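# Load a white part from the tote into a mould nest

## Task

Pick one white plastic part out of the blue tote and insert it, narrow end pointing down and pressed fully home, into the vacant nest of the mould closest to the arms on the rotary table. The tote must stay upright in its place with the remaining parts still inside. Afterwards release everything so neither arm is in contact with any movable object.

## Robot and tools

ROBOT. Two arms, left_arm and right_arm, each with a parallel two-finger gripper and a wrist camera. Fixed cameras: cam_head_left, cam_head_right, cam_high, cam_low. Wrist cameras: cam_left_wrist, cam_right_wrist. All images are 896x504. Calibration data (intrinsics K, distortion, T_world_to_cam) is given per camera. Treat it as approximate: fixed cameras may have shifted a few millimetres or degrees, and wrist camera poses are derived from joint readings and can lag while the arm moves.

FRAME. Everything uses the scene frame. Its origin sits at table-top height, halfway between the two nominal arm bases. +x points out over the table, +z points up, and left_arm is on the +y side. Arm names do not match image left and right. Gripper fingers point along the gripper's own +z and close along its own y. end_effector_position is the point between the finger pads, just behind the tips. Reported positions and orientations can be off by a few centimetres, more when the arm reaches far.

ROW FORMAT. Every motion command is built from rows of 14 numbers, each in [-1, 1]: dx, dy, dz, rx, ry, rz, opening for left_arm, then the same seven for right_arm. Always give all 14, even when one arm is idle. The first six per arm are an offset, not a pose: a displacement from that arm's current Hand target along scene axes, where 1.0 equals 0.6 m for dx/dy/dz and 180 degrees for rx/ry/rz. rx, ry, rz form a single rotation vector, applied about the Hand target's position. Opening is absolute: +1 fully open (about 87 mm between pads), +0.5 about 69 mm, 0 about 43 mm, -0.5 about 18 mm, -1 closed. Sending 0 as the opening is a real command to go to 43 mm, so repeat the current value to leave a gripper alone. Sending six zeros for an arm re-requests its Hand target.

execute_actions(actions, cameras). actions is a list of actions; each action is a table of up to 15 rows, each row lasting 1/30 s, and a short table repeats its last row to fill 15 steps. All rows of one action are measured from the Hand target at that action's start, not from the previous row. A new action starts from the updated target, so the same offset sent twice moves twice. An empty list just returns state and images. cameras selects images: omitted, null or ["all"] gives all, [] gives none; an unknown name invalidates the call.

move(target, speed, blend, opening_speed, blocking, cameras). target is one 14-number row or a list of up to 15 rows; every row is an offset from the Hand targets at the move's start, not from the preceding row. Grippers travel in straight lines, all arms finishing together, minimum 0.5 s, cut off at 10 s. speed is in m/s, 0.002 to 2.9, default 0.25 (rotation limited to twice that in rad/s); one value or one per target. blend is a corner radius in metres for lists (default 0, stop at each). opening_speed is the rate of the opening change per second on the -1..1 scale, at least 0.2. A later row's opening change is applied only on arrival and after everything is still. blocking=false returns after about 0.5 s while the move continues. Paths do not avoid obstacles or the other arm; faster moves lag, stray and hit harder. Avoid passing close to an arm's own base, which can flip its shoulder posture; route around it. The result adds a "move:" line: done, off_target, moving, held, fault, plus limits such as paced (pose clipped) or held (steps withheld). Done means at rest within 10 mm and 2 degrees; neither done nor off_target says anything about contact.

wait(seconds): 0 to 10 s, arms keep their last command; returns early if a running move ends. stop(): brakes the running move; it needs braking distance. zoom_image(camera, region): region [x0, y0, x1, y1] in pixels of that camera's latest image, at most 504x504. finished_scene(scene): ends the current scene with its number; irreversible, so confirm the part is seated and the grippers are clear first.

RESULTS. Each call returns joint positions, velocities, torques, end-effector pose, Hand target, Tool commands and grip_measured. Hand target is the last commanded pose after clipping; the gripper often rests short of it, and only a new command (even all zeros) requests it again; if still short, send the missing distance. Orientation commands are clipped to within 40 degrees of the measured orientation each step. Friction and gravity can leave the hand low, short or tilted, so check after each move and correct tilt. "within noise" on joint velocities means the arm is still. grip_measured uses the opening scale; to grip, command roughly 0.04 below the reading at first touch. Joint torques include arm weight and wrap at ±28 N m on joints 1-3. Joint ranges (rad): waist -2.618 to 3.054, shoulder 0 to 3.142, elbow 0 to 3.142 (straight 2.901), wrist pitch and yaw ±1.571, wrist roll ±2.094.

CAUTIONS. Do not drop parts, release them while moving, slam, or press hard; an arm blocked by an object keeps pushing until you command its target back past the gripper. Keep the arms from striking or squeezing each other; the clearance check does not protect grippers or wrist cameras from each other. Nothing may fall off or be left off the table; the tote must not tip. Loose objects may be nudged occasionally. A camera cable resting on an object counts as touching it. Holding loads, stretching out or pushing against an unreachable pose heats motors; a MOTOR HOT line warns at 75 °C, and at 90 °C the arm folds and stops for the rest of the scene.

Each tool is called after "Request:" by a JSON object that holds its "name" and its "arguments", one argument or row to a line.

## Session

Request:
{"name": "execute_actions", "arguments": {
  "actions": []
}}

Scene clock: 0.00 s.
left_arm: end_effector_position=(+0.4068, +0.2544, +0.1821) grip_measured=+1.000 end_effector_quat_wxyz=(+0.468, -0.072, +0.881, -0.016) | right_arm: end_effector_position=(+0.2237, -0.2899, +0.0600) grip_measured=+0.985 end_effector_quat_wxyz=(+0.543, +0.087, +0.835, +0.014)
Joint positions: left_arm=[-0.226 1.326 0.907 -0.196 -0.235 -0.279 1] | right_arm=[0.717 1.043 0.067 0.417 0.689 0.509 0.993]
Joint velocities: within noise
Joint torques (N m): no reading
Motor temperatures (°C): left_arm=[30 35 38 29 27 29 29] | right_arm=[31 41 36 30 27 28 31]
Heat: left arm: 38 °C; right arm: 41 °C.
Hand target: left_arm +0.4084, +0.2541, +0.1875; +0.474, -0.072, +0.877, -0.018 | right_arm +0.2270, -0.2874, +0.0651; +0.549, +0.090, +0.831, +0.020
Tool commands: left_gripper/opening=+1.0 right_gripper/opening=+1.0

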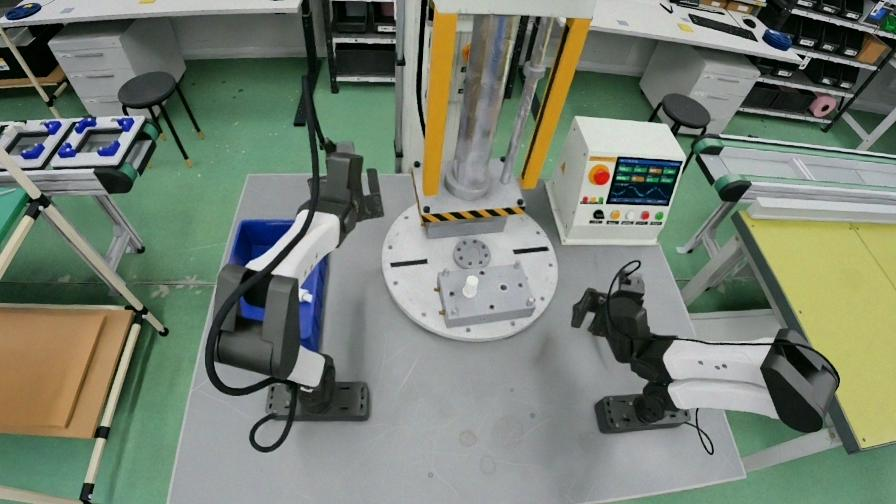

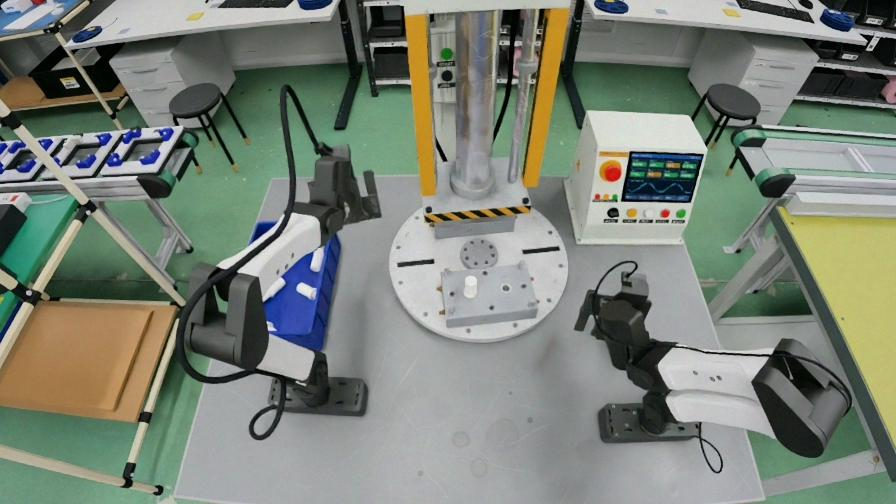

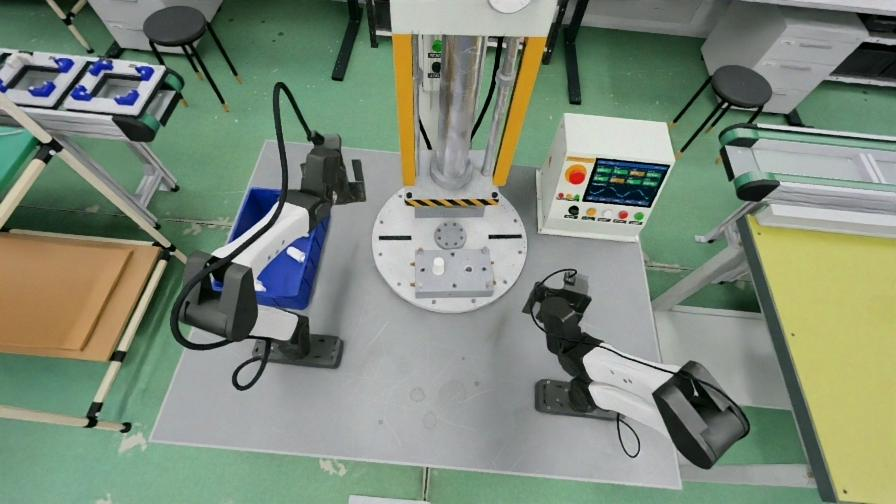

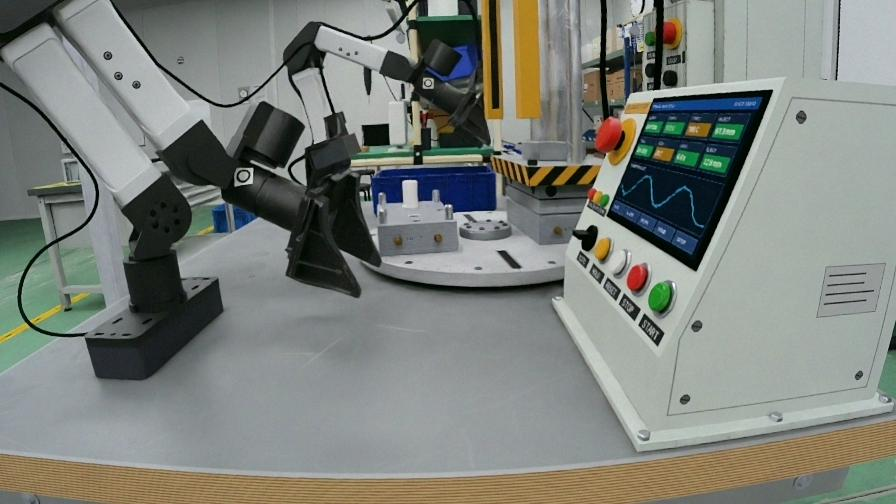

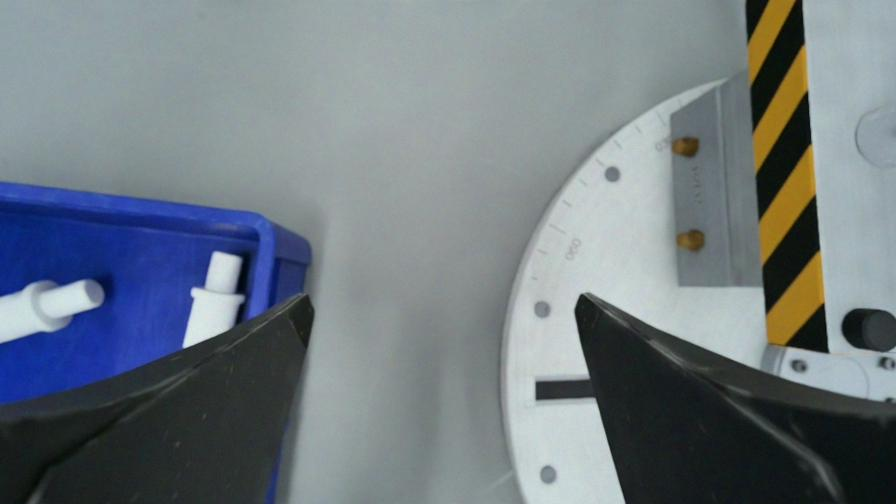

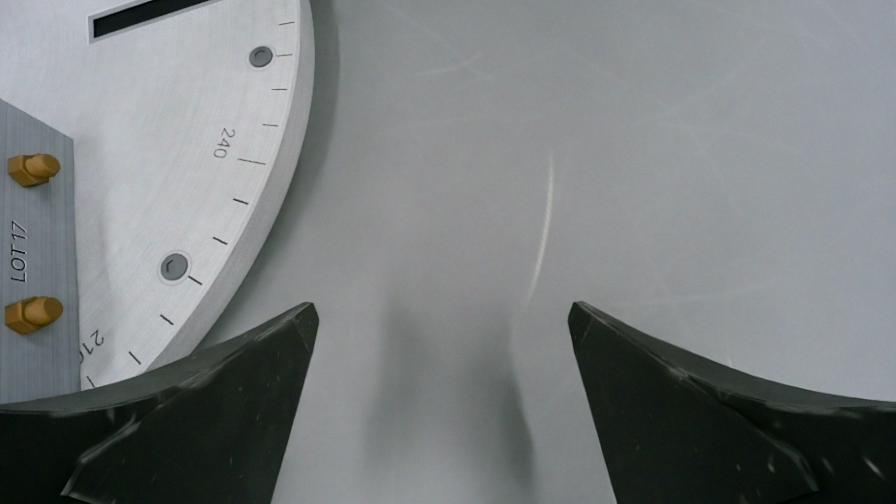

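Request:
{"name": "zoom_image", "arguments": {
  "camera": "cam_head_right",
  "region": [420, 240, 560, 340]
}}

Request:
{"name": "zoom_image", "arguments": {
  "camera": "cam_head_right",
  "region": [220, 200, 370, 360]
}}

Request:
{"name": "zoom_image", "arguments": {
  "camera": "cam_low",
  "region": [350, 150, 550, 280]
}}

Request:
{"name": "zoom_image", "arguments": {
  "camera": "cam_high",
  "region": [400, 230, 510, 310]
}}

Scaled by 3.600 from the camera's 896x504 image, which has a finer 1280x720 frame.

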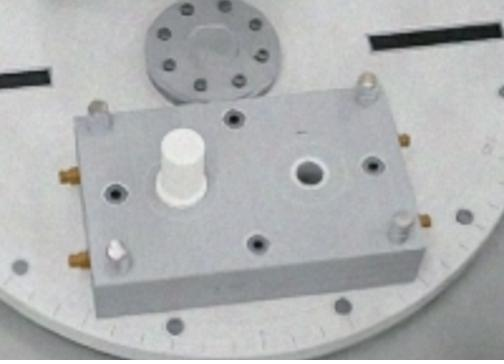

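Scaled by 3.150 from the camera's 896x504 image, which has a finer 1280x720 frame.

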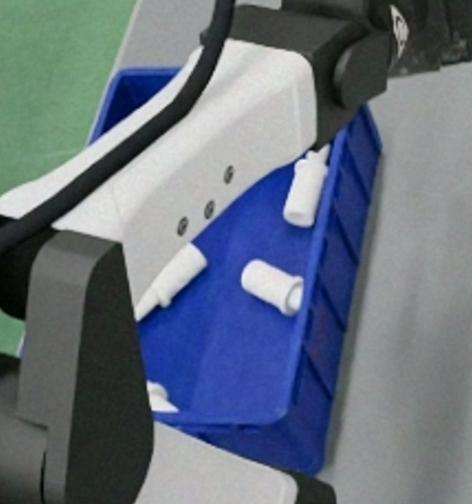

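Scaled by 2.520 from the camera's 896x504 image, which has a finer 1280x720 frame.

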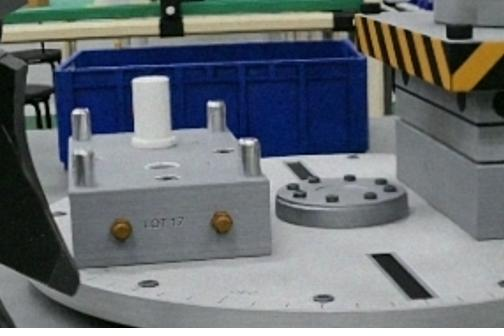

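Scaled by 4.582 from the camera's 896x504 image, which has a finer 1280x720 frame.

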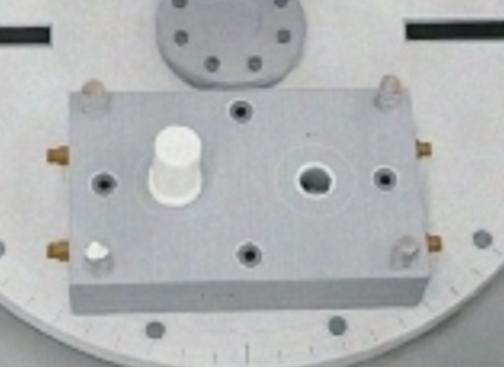

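Request:
{"name": "move", "arguments": {
  "target": [-0.23,0.21,0.13,0,0,0,1,0,0,0,0,0,0,1],
  "speed": 0.4
}}

Request:
{"name": "zoom_image", "arguments": {
  "camera": "cam_left_wrist",
  "region": [200, 0, 700, 480]
}}

Scene clock: 40.60 s.
left_arm: end_effector_position=(+0.2690, +0.3791, +0.2560) grip_measured=+1.000 end_effector_quat_wxyz=(+0.467, -0.079, +0.881, -0.019) | right_arm: end_effector_position=(+0.2237, -0.2899, +0.0600) grip_measured=+0.985 end_effector_quat_wxyz=(+0.543, +0.087, +0.835, +0.014)
Joint positions: left_arm=[0.494 0.827 0.964 -0.782 0.354 0.123 1] | right_arm=[0.717 1.043 0.067 0.417 0.689 0.509 0.993]
Joint velocities: within noise
Joint torques (N m): left_arm=[1.31 -0.32 10.84 1.54 0.39 0.15] | right_arm=[-0.32 -1.39 6.32 1.91 0.28 0.01]
Motor temperatures (°C): left_arm=[30 37 41 33 27 29 29] | right_arm=[31 40 40 33 27 28 31]
Heat: left arm: 41 °C; right arm: 40 °C.
Hand target: left_arm +0.2704, +0.3801, +0.2655; +0.474, -0.073, +0.877, -0.018 | right_arm +0.2270, -0.2874, +0.0651; +0.549, +0.090, +0.831, +0.020
Off the commanded pose: left_arm 0.010 m, 1 deg | right_arm 0.007 m, 1 deg.
move: done
camera_calibration:
cam_left_wrist: T_world_to_cam=[[0.118841, -0.985884, 0.117937, 0.308277], [-0.987704, -0.129531, -0.087531, 0.35888], [0.101572, -0.106085, -0.989156, 0.400938], [0, 0, 0, 1]] pos_world=[0.277107, 0.392945, 0.391646]

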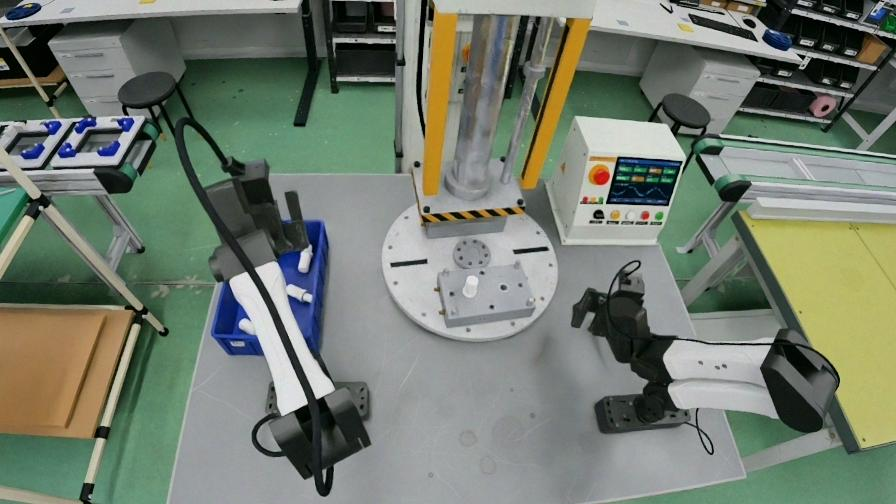

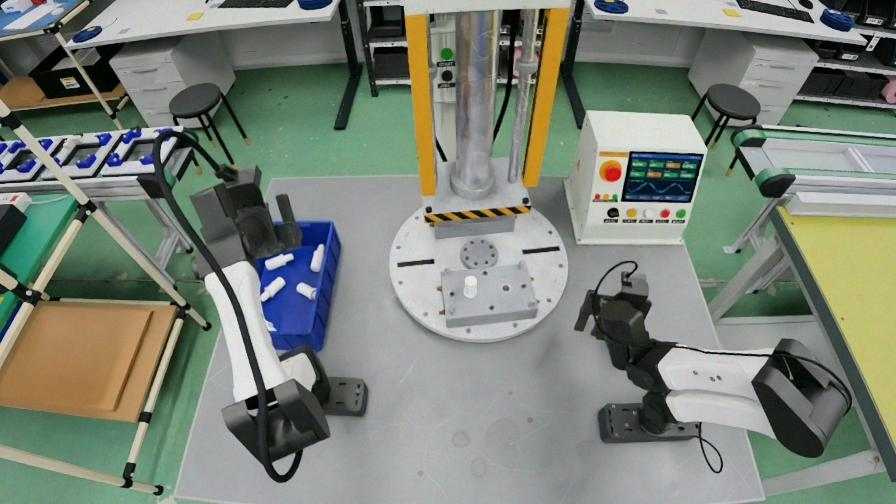

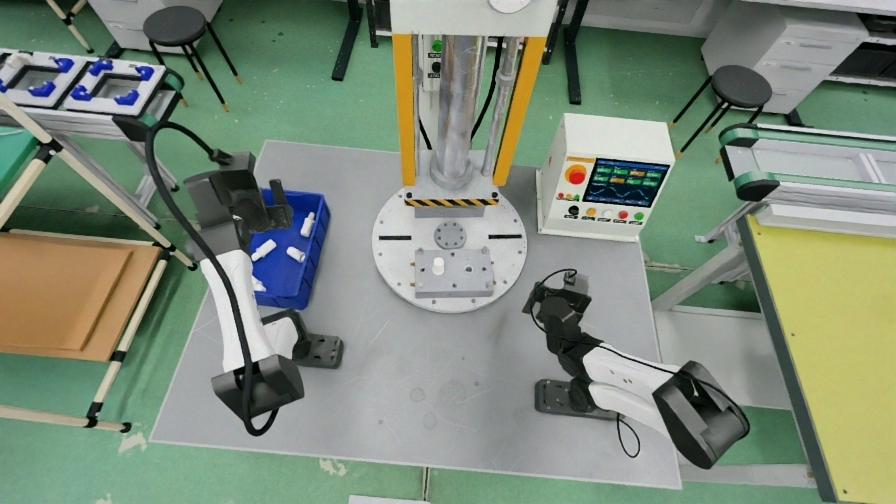

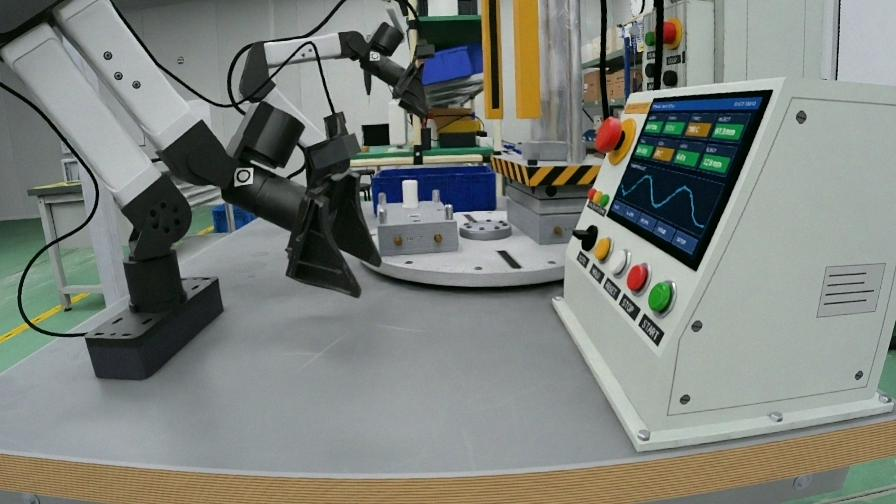

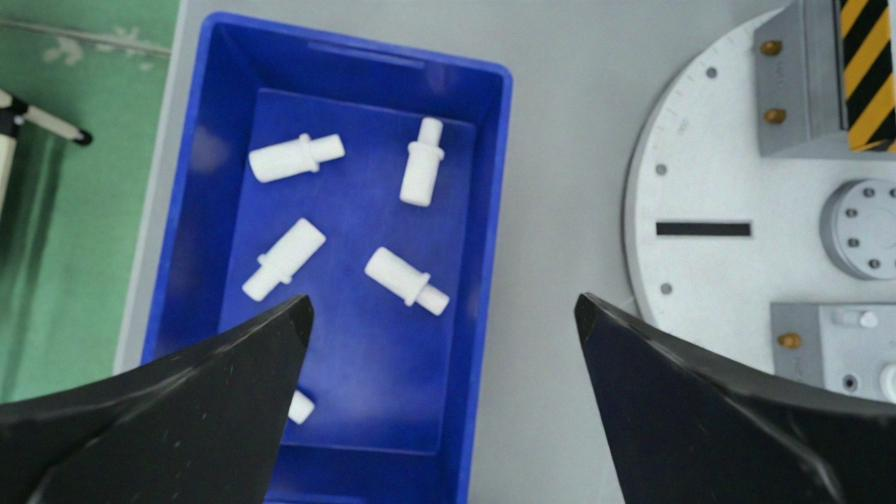

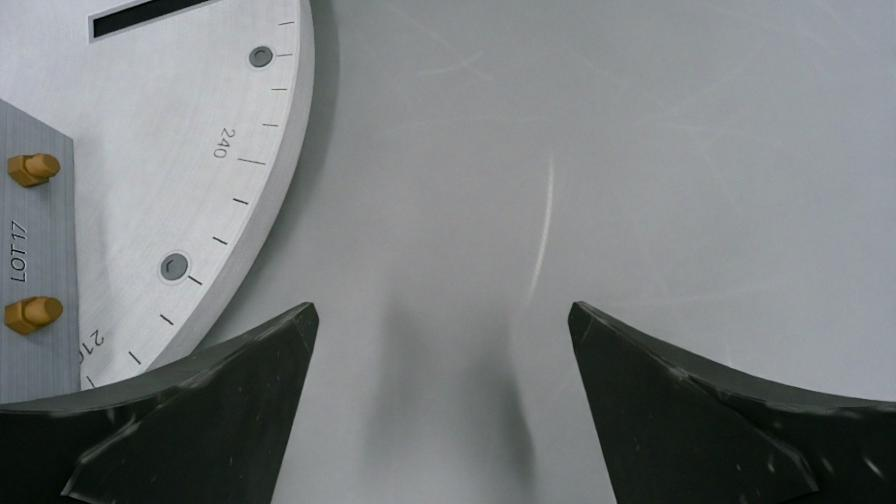

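Scaled by 1.008 from the camera's 896x504 image, which has a finer 1280x720 frame.

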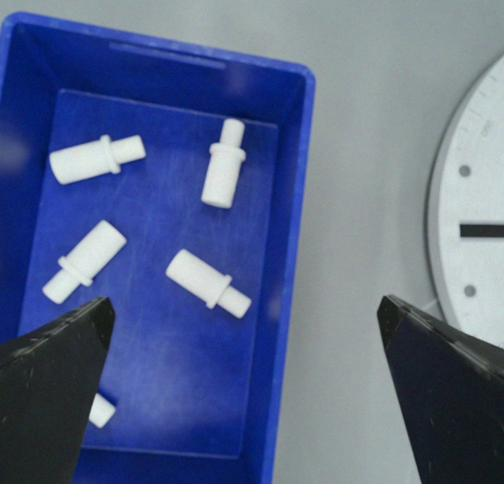

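Request:
{"name": "move", "arguments": {
  "target": [0.0305,0.024,-0.1,-0.2408,0.3986,0.2336,0.5,0,0,0,0,0,0,1],
  "speed": 0.35
}}

Scene clock: 90.40 s.
left_arm: end_effector_position=(+0.2898, +0.3955, +0.2085) grip_measured=+0.500 end_effector_quat_wxyz=(-0.046, -0.520, +0.844, -0.124) | right_arm: end_effector_position=(+0.2237, -0.2899, +0.0600) grip_measured=+0.985 end_effector_quat_wxyz=(+0.543, +0.087, +0.835, +0.014)
Joint positions: left_arm=[0.546 1.775 1.687 -1.573 0.251 -0.561 0.75] | right_arm=[0.717 1.043 0.067 0.417 0.689 0.509 0.993]
Joint velocities: within noise
Joint torques (N m): left_arm=[1.32 -5.65 6.35 0.02 0.33 -0.09] | right_arm=[-0.42 -1.4 6.28 1.9 0.28 -0.02]
Motor temperatures (°C): left_arm=[30 35 47 33 27 29 28] | right_arm=[31 40 42 35 27 28 31]
Heat: left arm: 47 °C; right arm: 42 °C.
Hand target: left_arm +0.2887, +0.3945, +0.2055; -0.185, -0.507, +0.834, -0.113 | right_arm +0.2270, -0.2874, +0.0651; +0.549, +0.090, +0.831, +0.020
Off the commanded pose: left_arm 0.003 m, 16 deg | right_arm 0.007 m, 1 deg.
joint sent to its limit (left arm) — joint 4 (wrist pitch), lower limit. The joint targets are off in orientation, not in position.
move: off_target (left_arm)
camera_calibration:
cam_left_wrist: T_world_to_cam=[[0.89187, -0.420002, 0.167827, -0.130722], [-0.330474, -0.3518, 0.875799, 0.0740758], [-0.308796, -0.836561, -0.45256, 0.64963], [0, 0, 0, 1]] pos_world=[0.34167, 0.514612, 0.25106]

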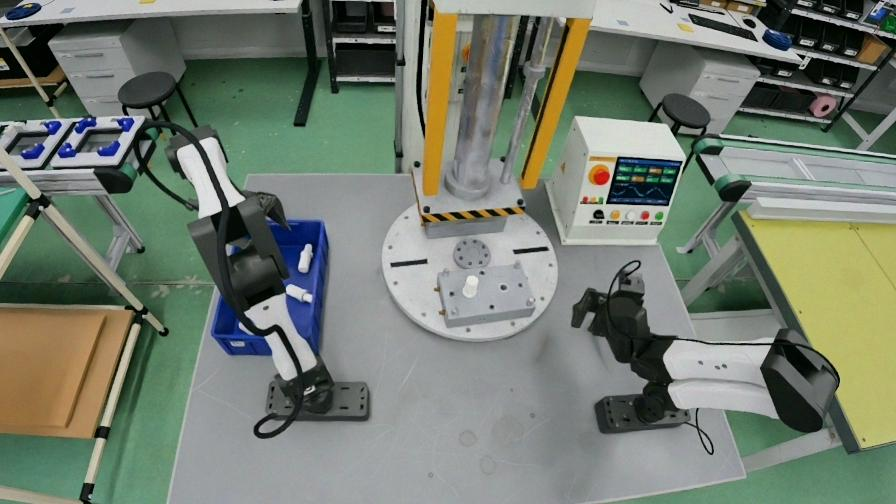

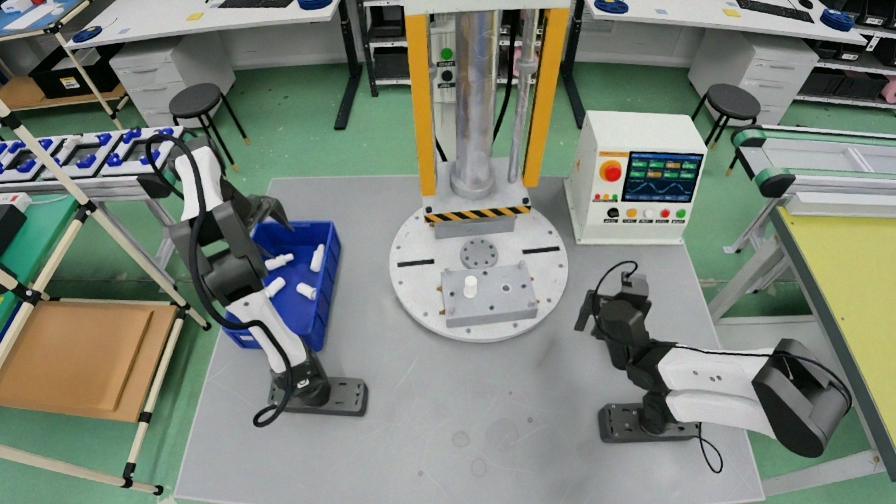

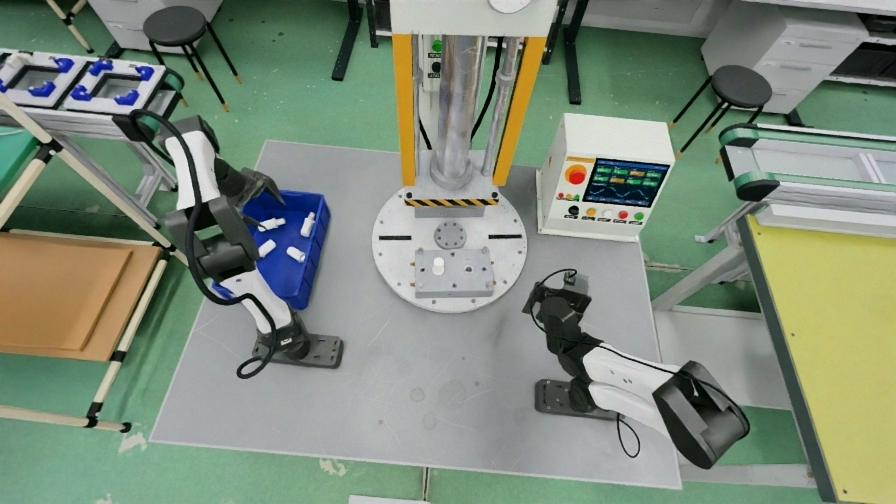

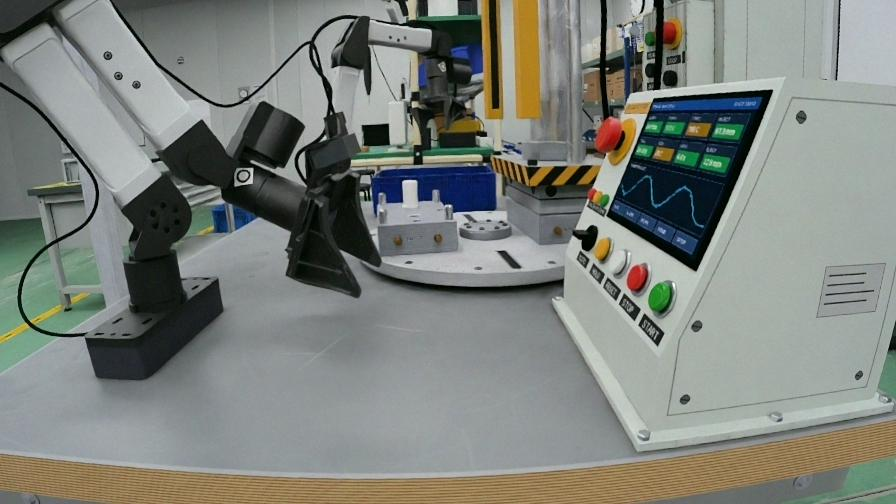

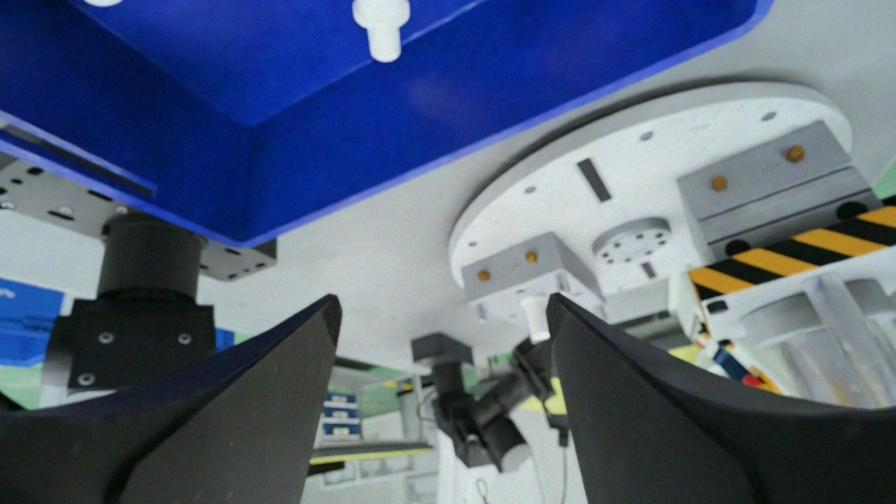

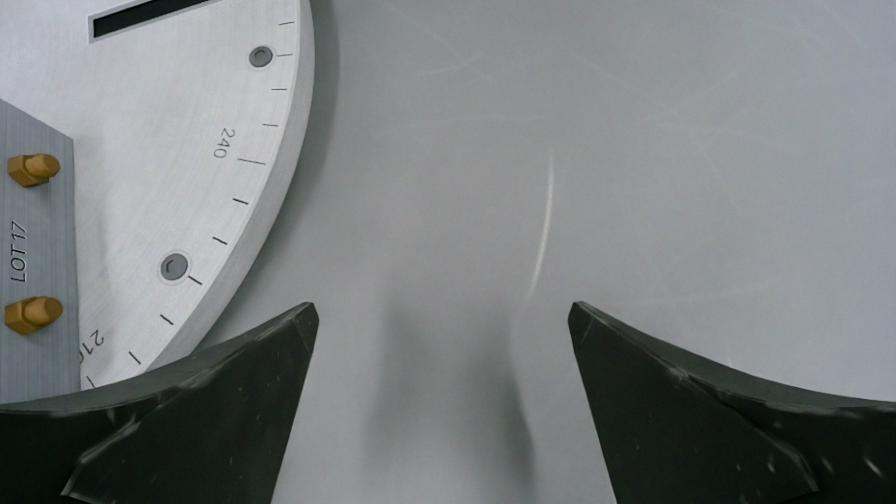

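Request:
{"name": "move", "arguments": {
  "target": [0,0,-0.19,0,0,0,0.5,0,0,0,0,0,0,1],
  "speed": 0.15
}}

Request:
{"name": "zoom_image", "arguments": {
  "camera": "cam_head_right",
  "region": [200, 190, 360, 360]
}}

Scene clock: 97.13 s.
left_arm: end_effector_position=(+0.2863, +0.3949, +0.1056) grip_measured=+0.500 end_effector_quat_wxyz=(-0.179, -0.515, +0.831, -0.112) | right_arm: end_effector_position=(+0.2237, -0.2899, +0.0600) grip_measured=+0.985 end_effector_quat_wxyz=(+0.543, +0.087, +0.835, +0.014)
Joint positions: left_arm=[0.536 2.033 1.533 -1.431 0.232 -0.544 0.75] | right_arm=[0.717 1.043 0.067 0.417 0.689 0.509 0.993]
Joint velocities: within noise
Joint torques (N m): left_arm=[0.14 -5.96 5.01 -0.02 0.22 0.13] | right_arm=[-0.39 -1.54 6.26 1.91 0.28 0.02]
Motor temperatures (°C): left_arm=[30 36 46 32 27 29 28] | right_arm=[31 40 42 35 27 28 31]
Heat: left arm: 46 °C; right arm: 42 °C.
Hand target: left_arm +0.2887, +0.3944, +0.0915; -0.185, -0.507, +0.835, -0.113 | right_arm +0.2270, -0.2874, +0.0651; +0.549, +0.090, +0.831, +0.020
Off the commanded pose: left_arm 0.014 m, 1 deg | right_arm 0.007 m, 1 deg.
move: off_target (left_arm)
camera_calibration:
cam_left_wrist: T_world_to_cam=[[0.899821, -0.436226, 0.00539643, -0.0891864], [-0.118638, -0.232779, 0.965266, 0.0456143], [-0.419818, -0.869207, -0.261213, 0.62583], [0, 0, 0, 1]] pos_world=[0.348398, 0.515689, 0.119926]

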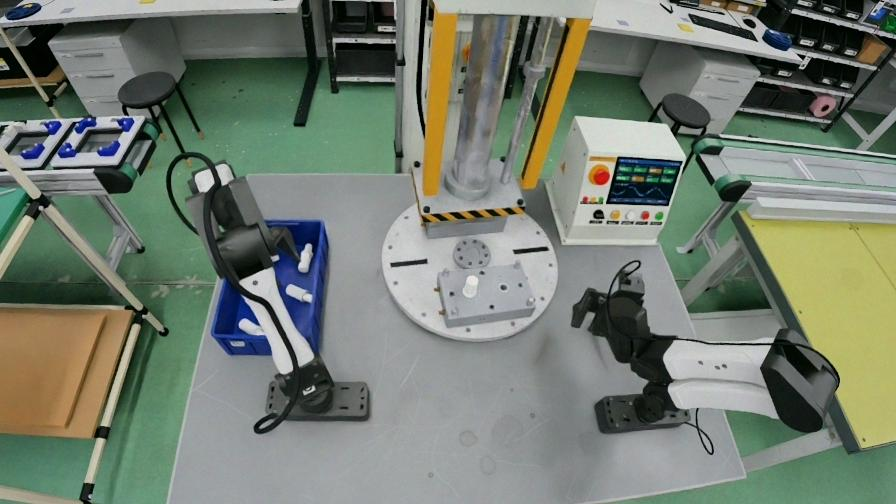

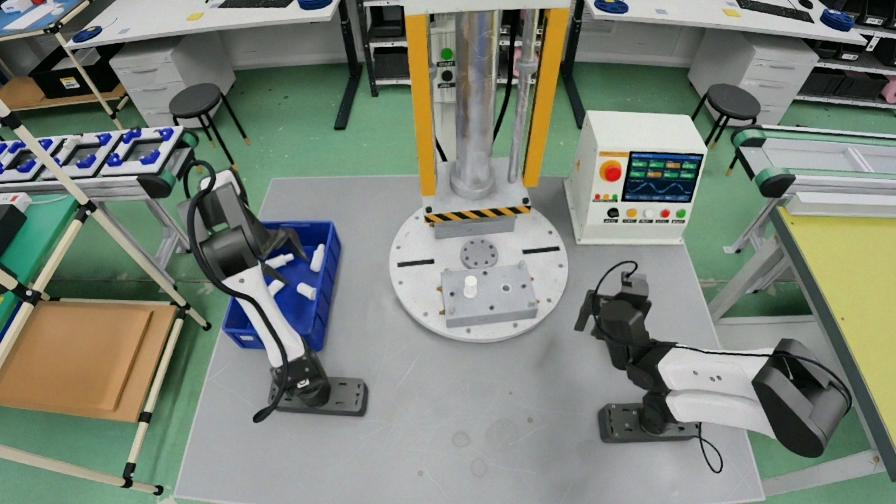

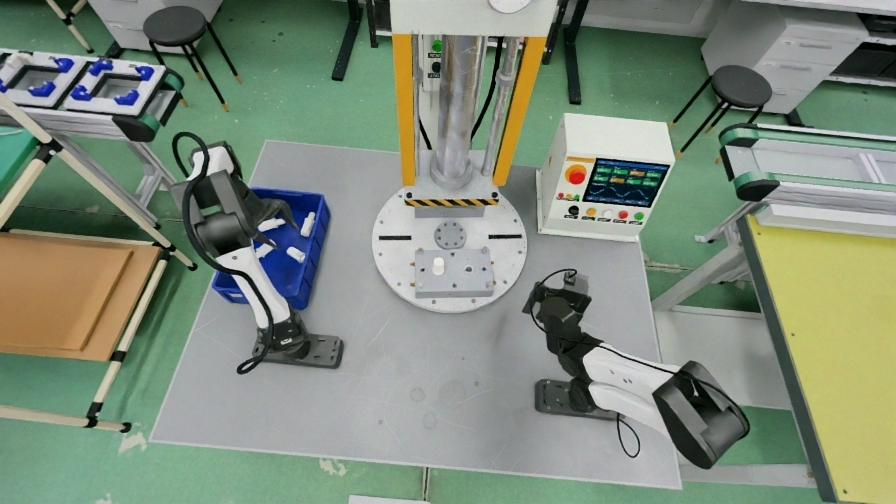

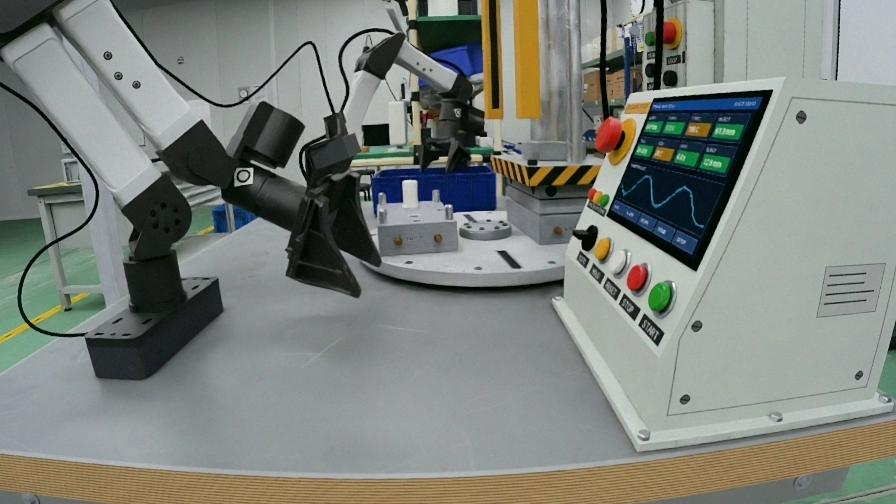

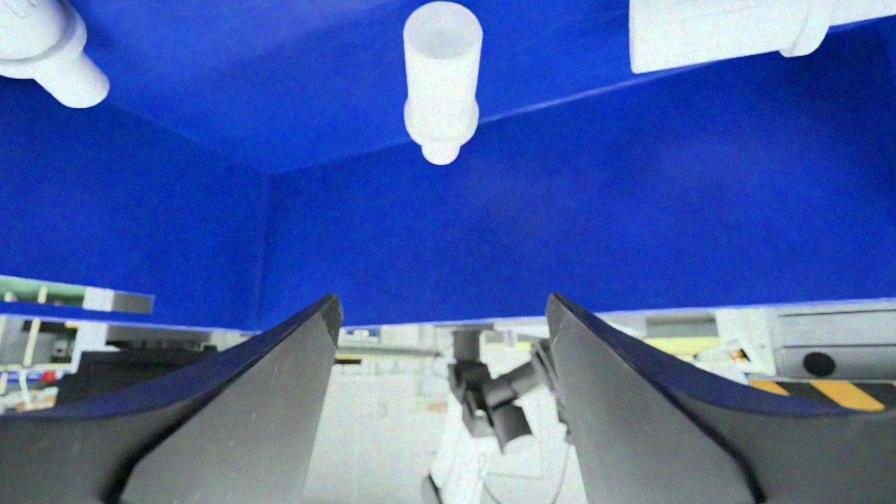

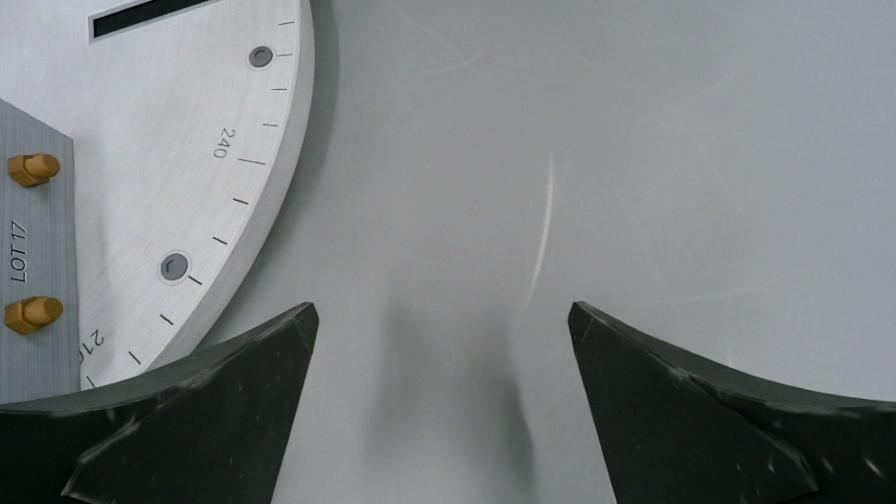

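Scaled by 2.965 from the camera's 896x504 image, which has a finer 1280x720 frame.

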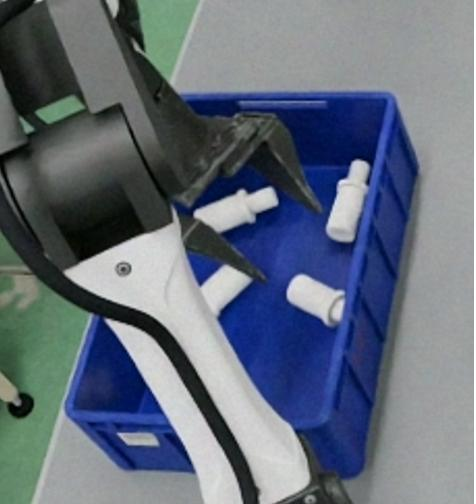

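Request:
{"name": "move", "arguments": {
  "target": [0.003,0,-0.115,0,0,0,0.5,0,0,0,0,0,0,1],
  "speed": 0.12,
  "cameras": ["cam_left_wrist","cam_head_right"]
}}

Scene clock: 105.57 s.
left_arm: end_effector_position=(+0.2899, +0.4169, +0.0699) grip_measured=+0.500 end_effector_quat_wxyz=(-0.133, -0.521, +0.841, -0.058) | right_arm: end_effector_position=(+0.2237, -0.2899, +0.0600) grip_measured=+0.985 end_effector_quat_wxyz=(+0.543, +0.087, +0.835, +0.014)
Joint positions: left_arm=[0.536 2.035 1.452 -1.253 0.123 -0.571 0.75] | right_arm=[0.717 1.043 0.067 0.417 0.689 0.509 0.993]
Joint velocities: within noise
Joint torques (N m): left_arm=[0.35 0.44 0.13 0.6 1.24 0.35] | right_arm=[-0.4 -1.42 6.38 1.93 0.28 -0.02]
Motor temperatures (°C): left_arm=[30 36 45 32 27 29 28] | right_arm=[31 40 42 35 27 28 31]
Heat: left arm: 45 °C; right arm: 42 °C.
Hand target: left_arm +0.2905, +0.3945, +0.0225; -0.185, -0.507, +0.834, -0.113 | right_arm +0.2270, -0.2874, +0.0651; +0.549, +0.090, +0.831, +0.020
Off the commanded pose: left_arm 0.052 m, 9 deg | right_arm 0.007 m, 1 deg.
move: off_target (left_arm)
camera_calibration:
cam_left_wrist: T_world_to_cam=[[0.896339, -0.441917, -0.0358624, -0.0764912], [-0.143445, -0.365581, 0.91966, 0.151451], [-0.419524, -0.819182, -0.391075, 0.625328], [0, 0, 0, 1]] pos_world=[0.352627, 0.533822, 0.102524]
Images, in order (width x height): cam_head_right 896x504, cam_left_wrist 896x504.

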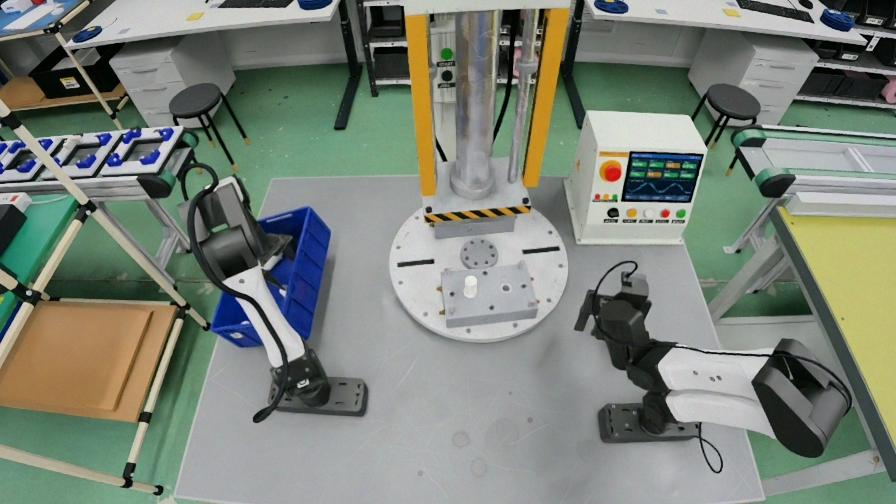

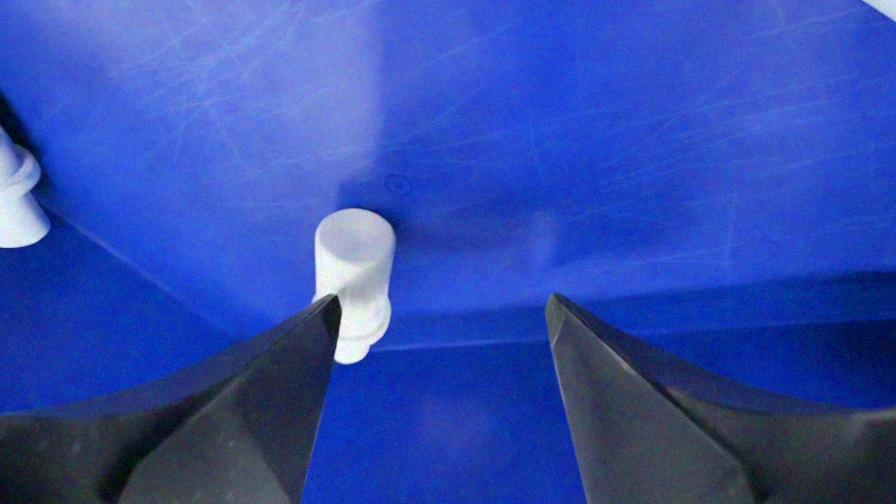

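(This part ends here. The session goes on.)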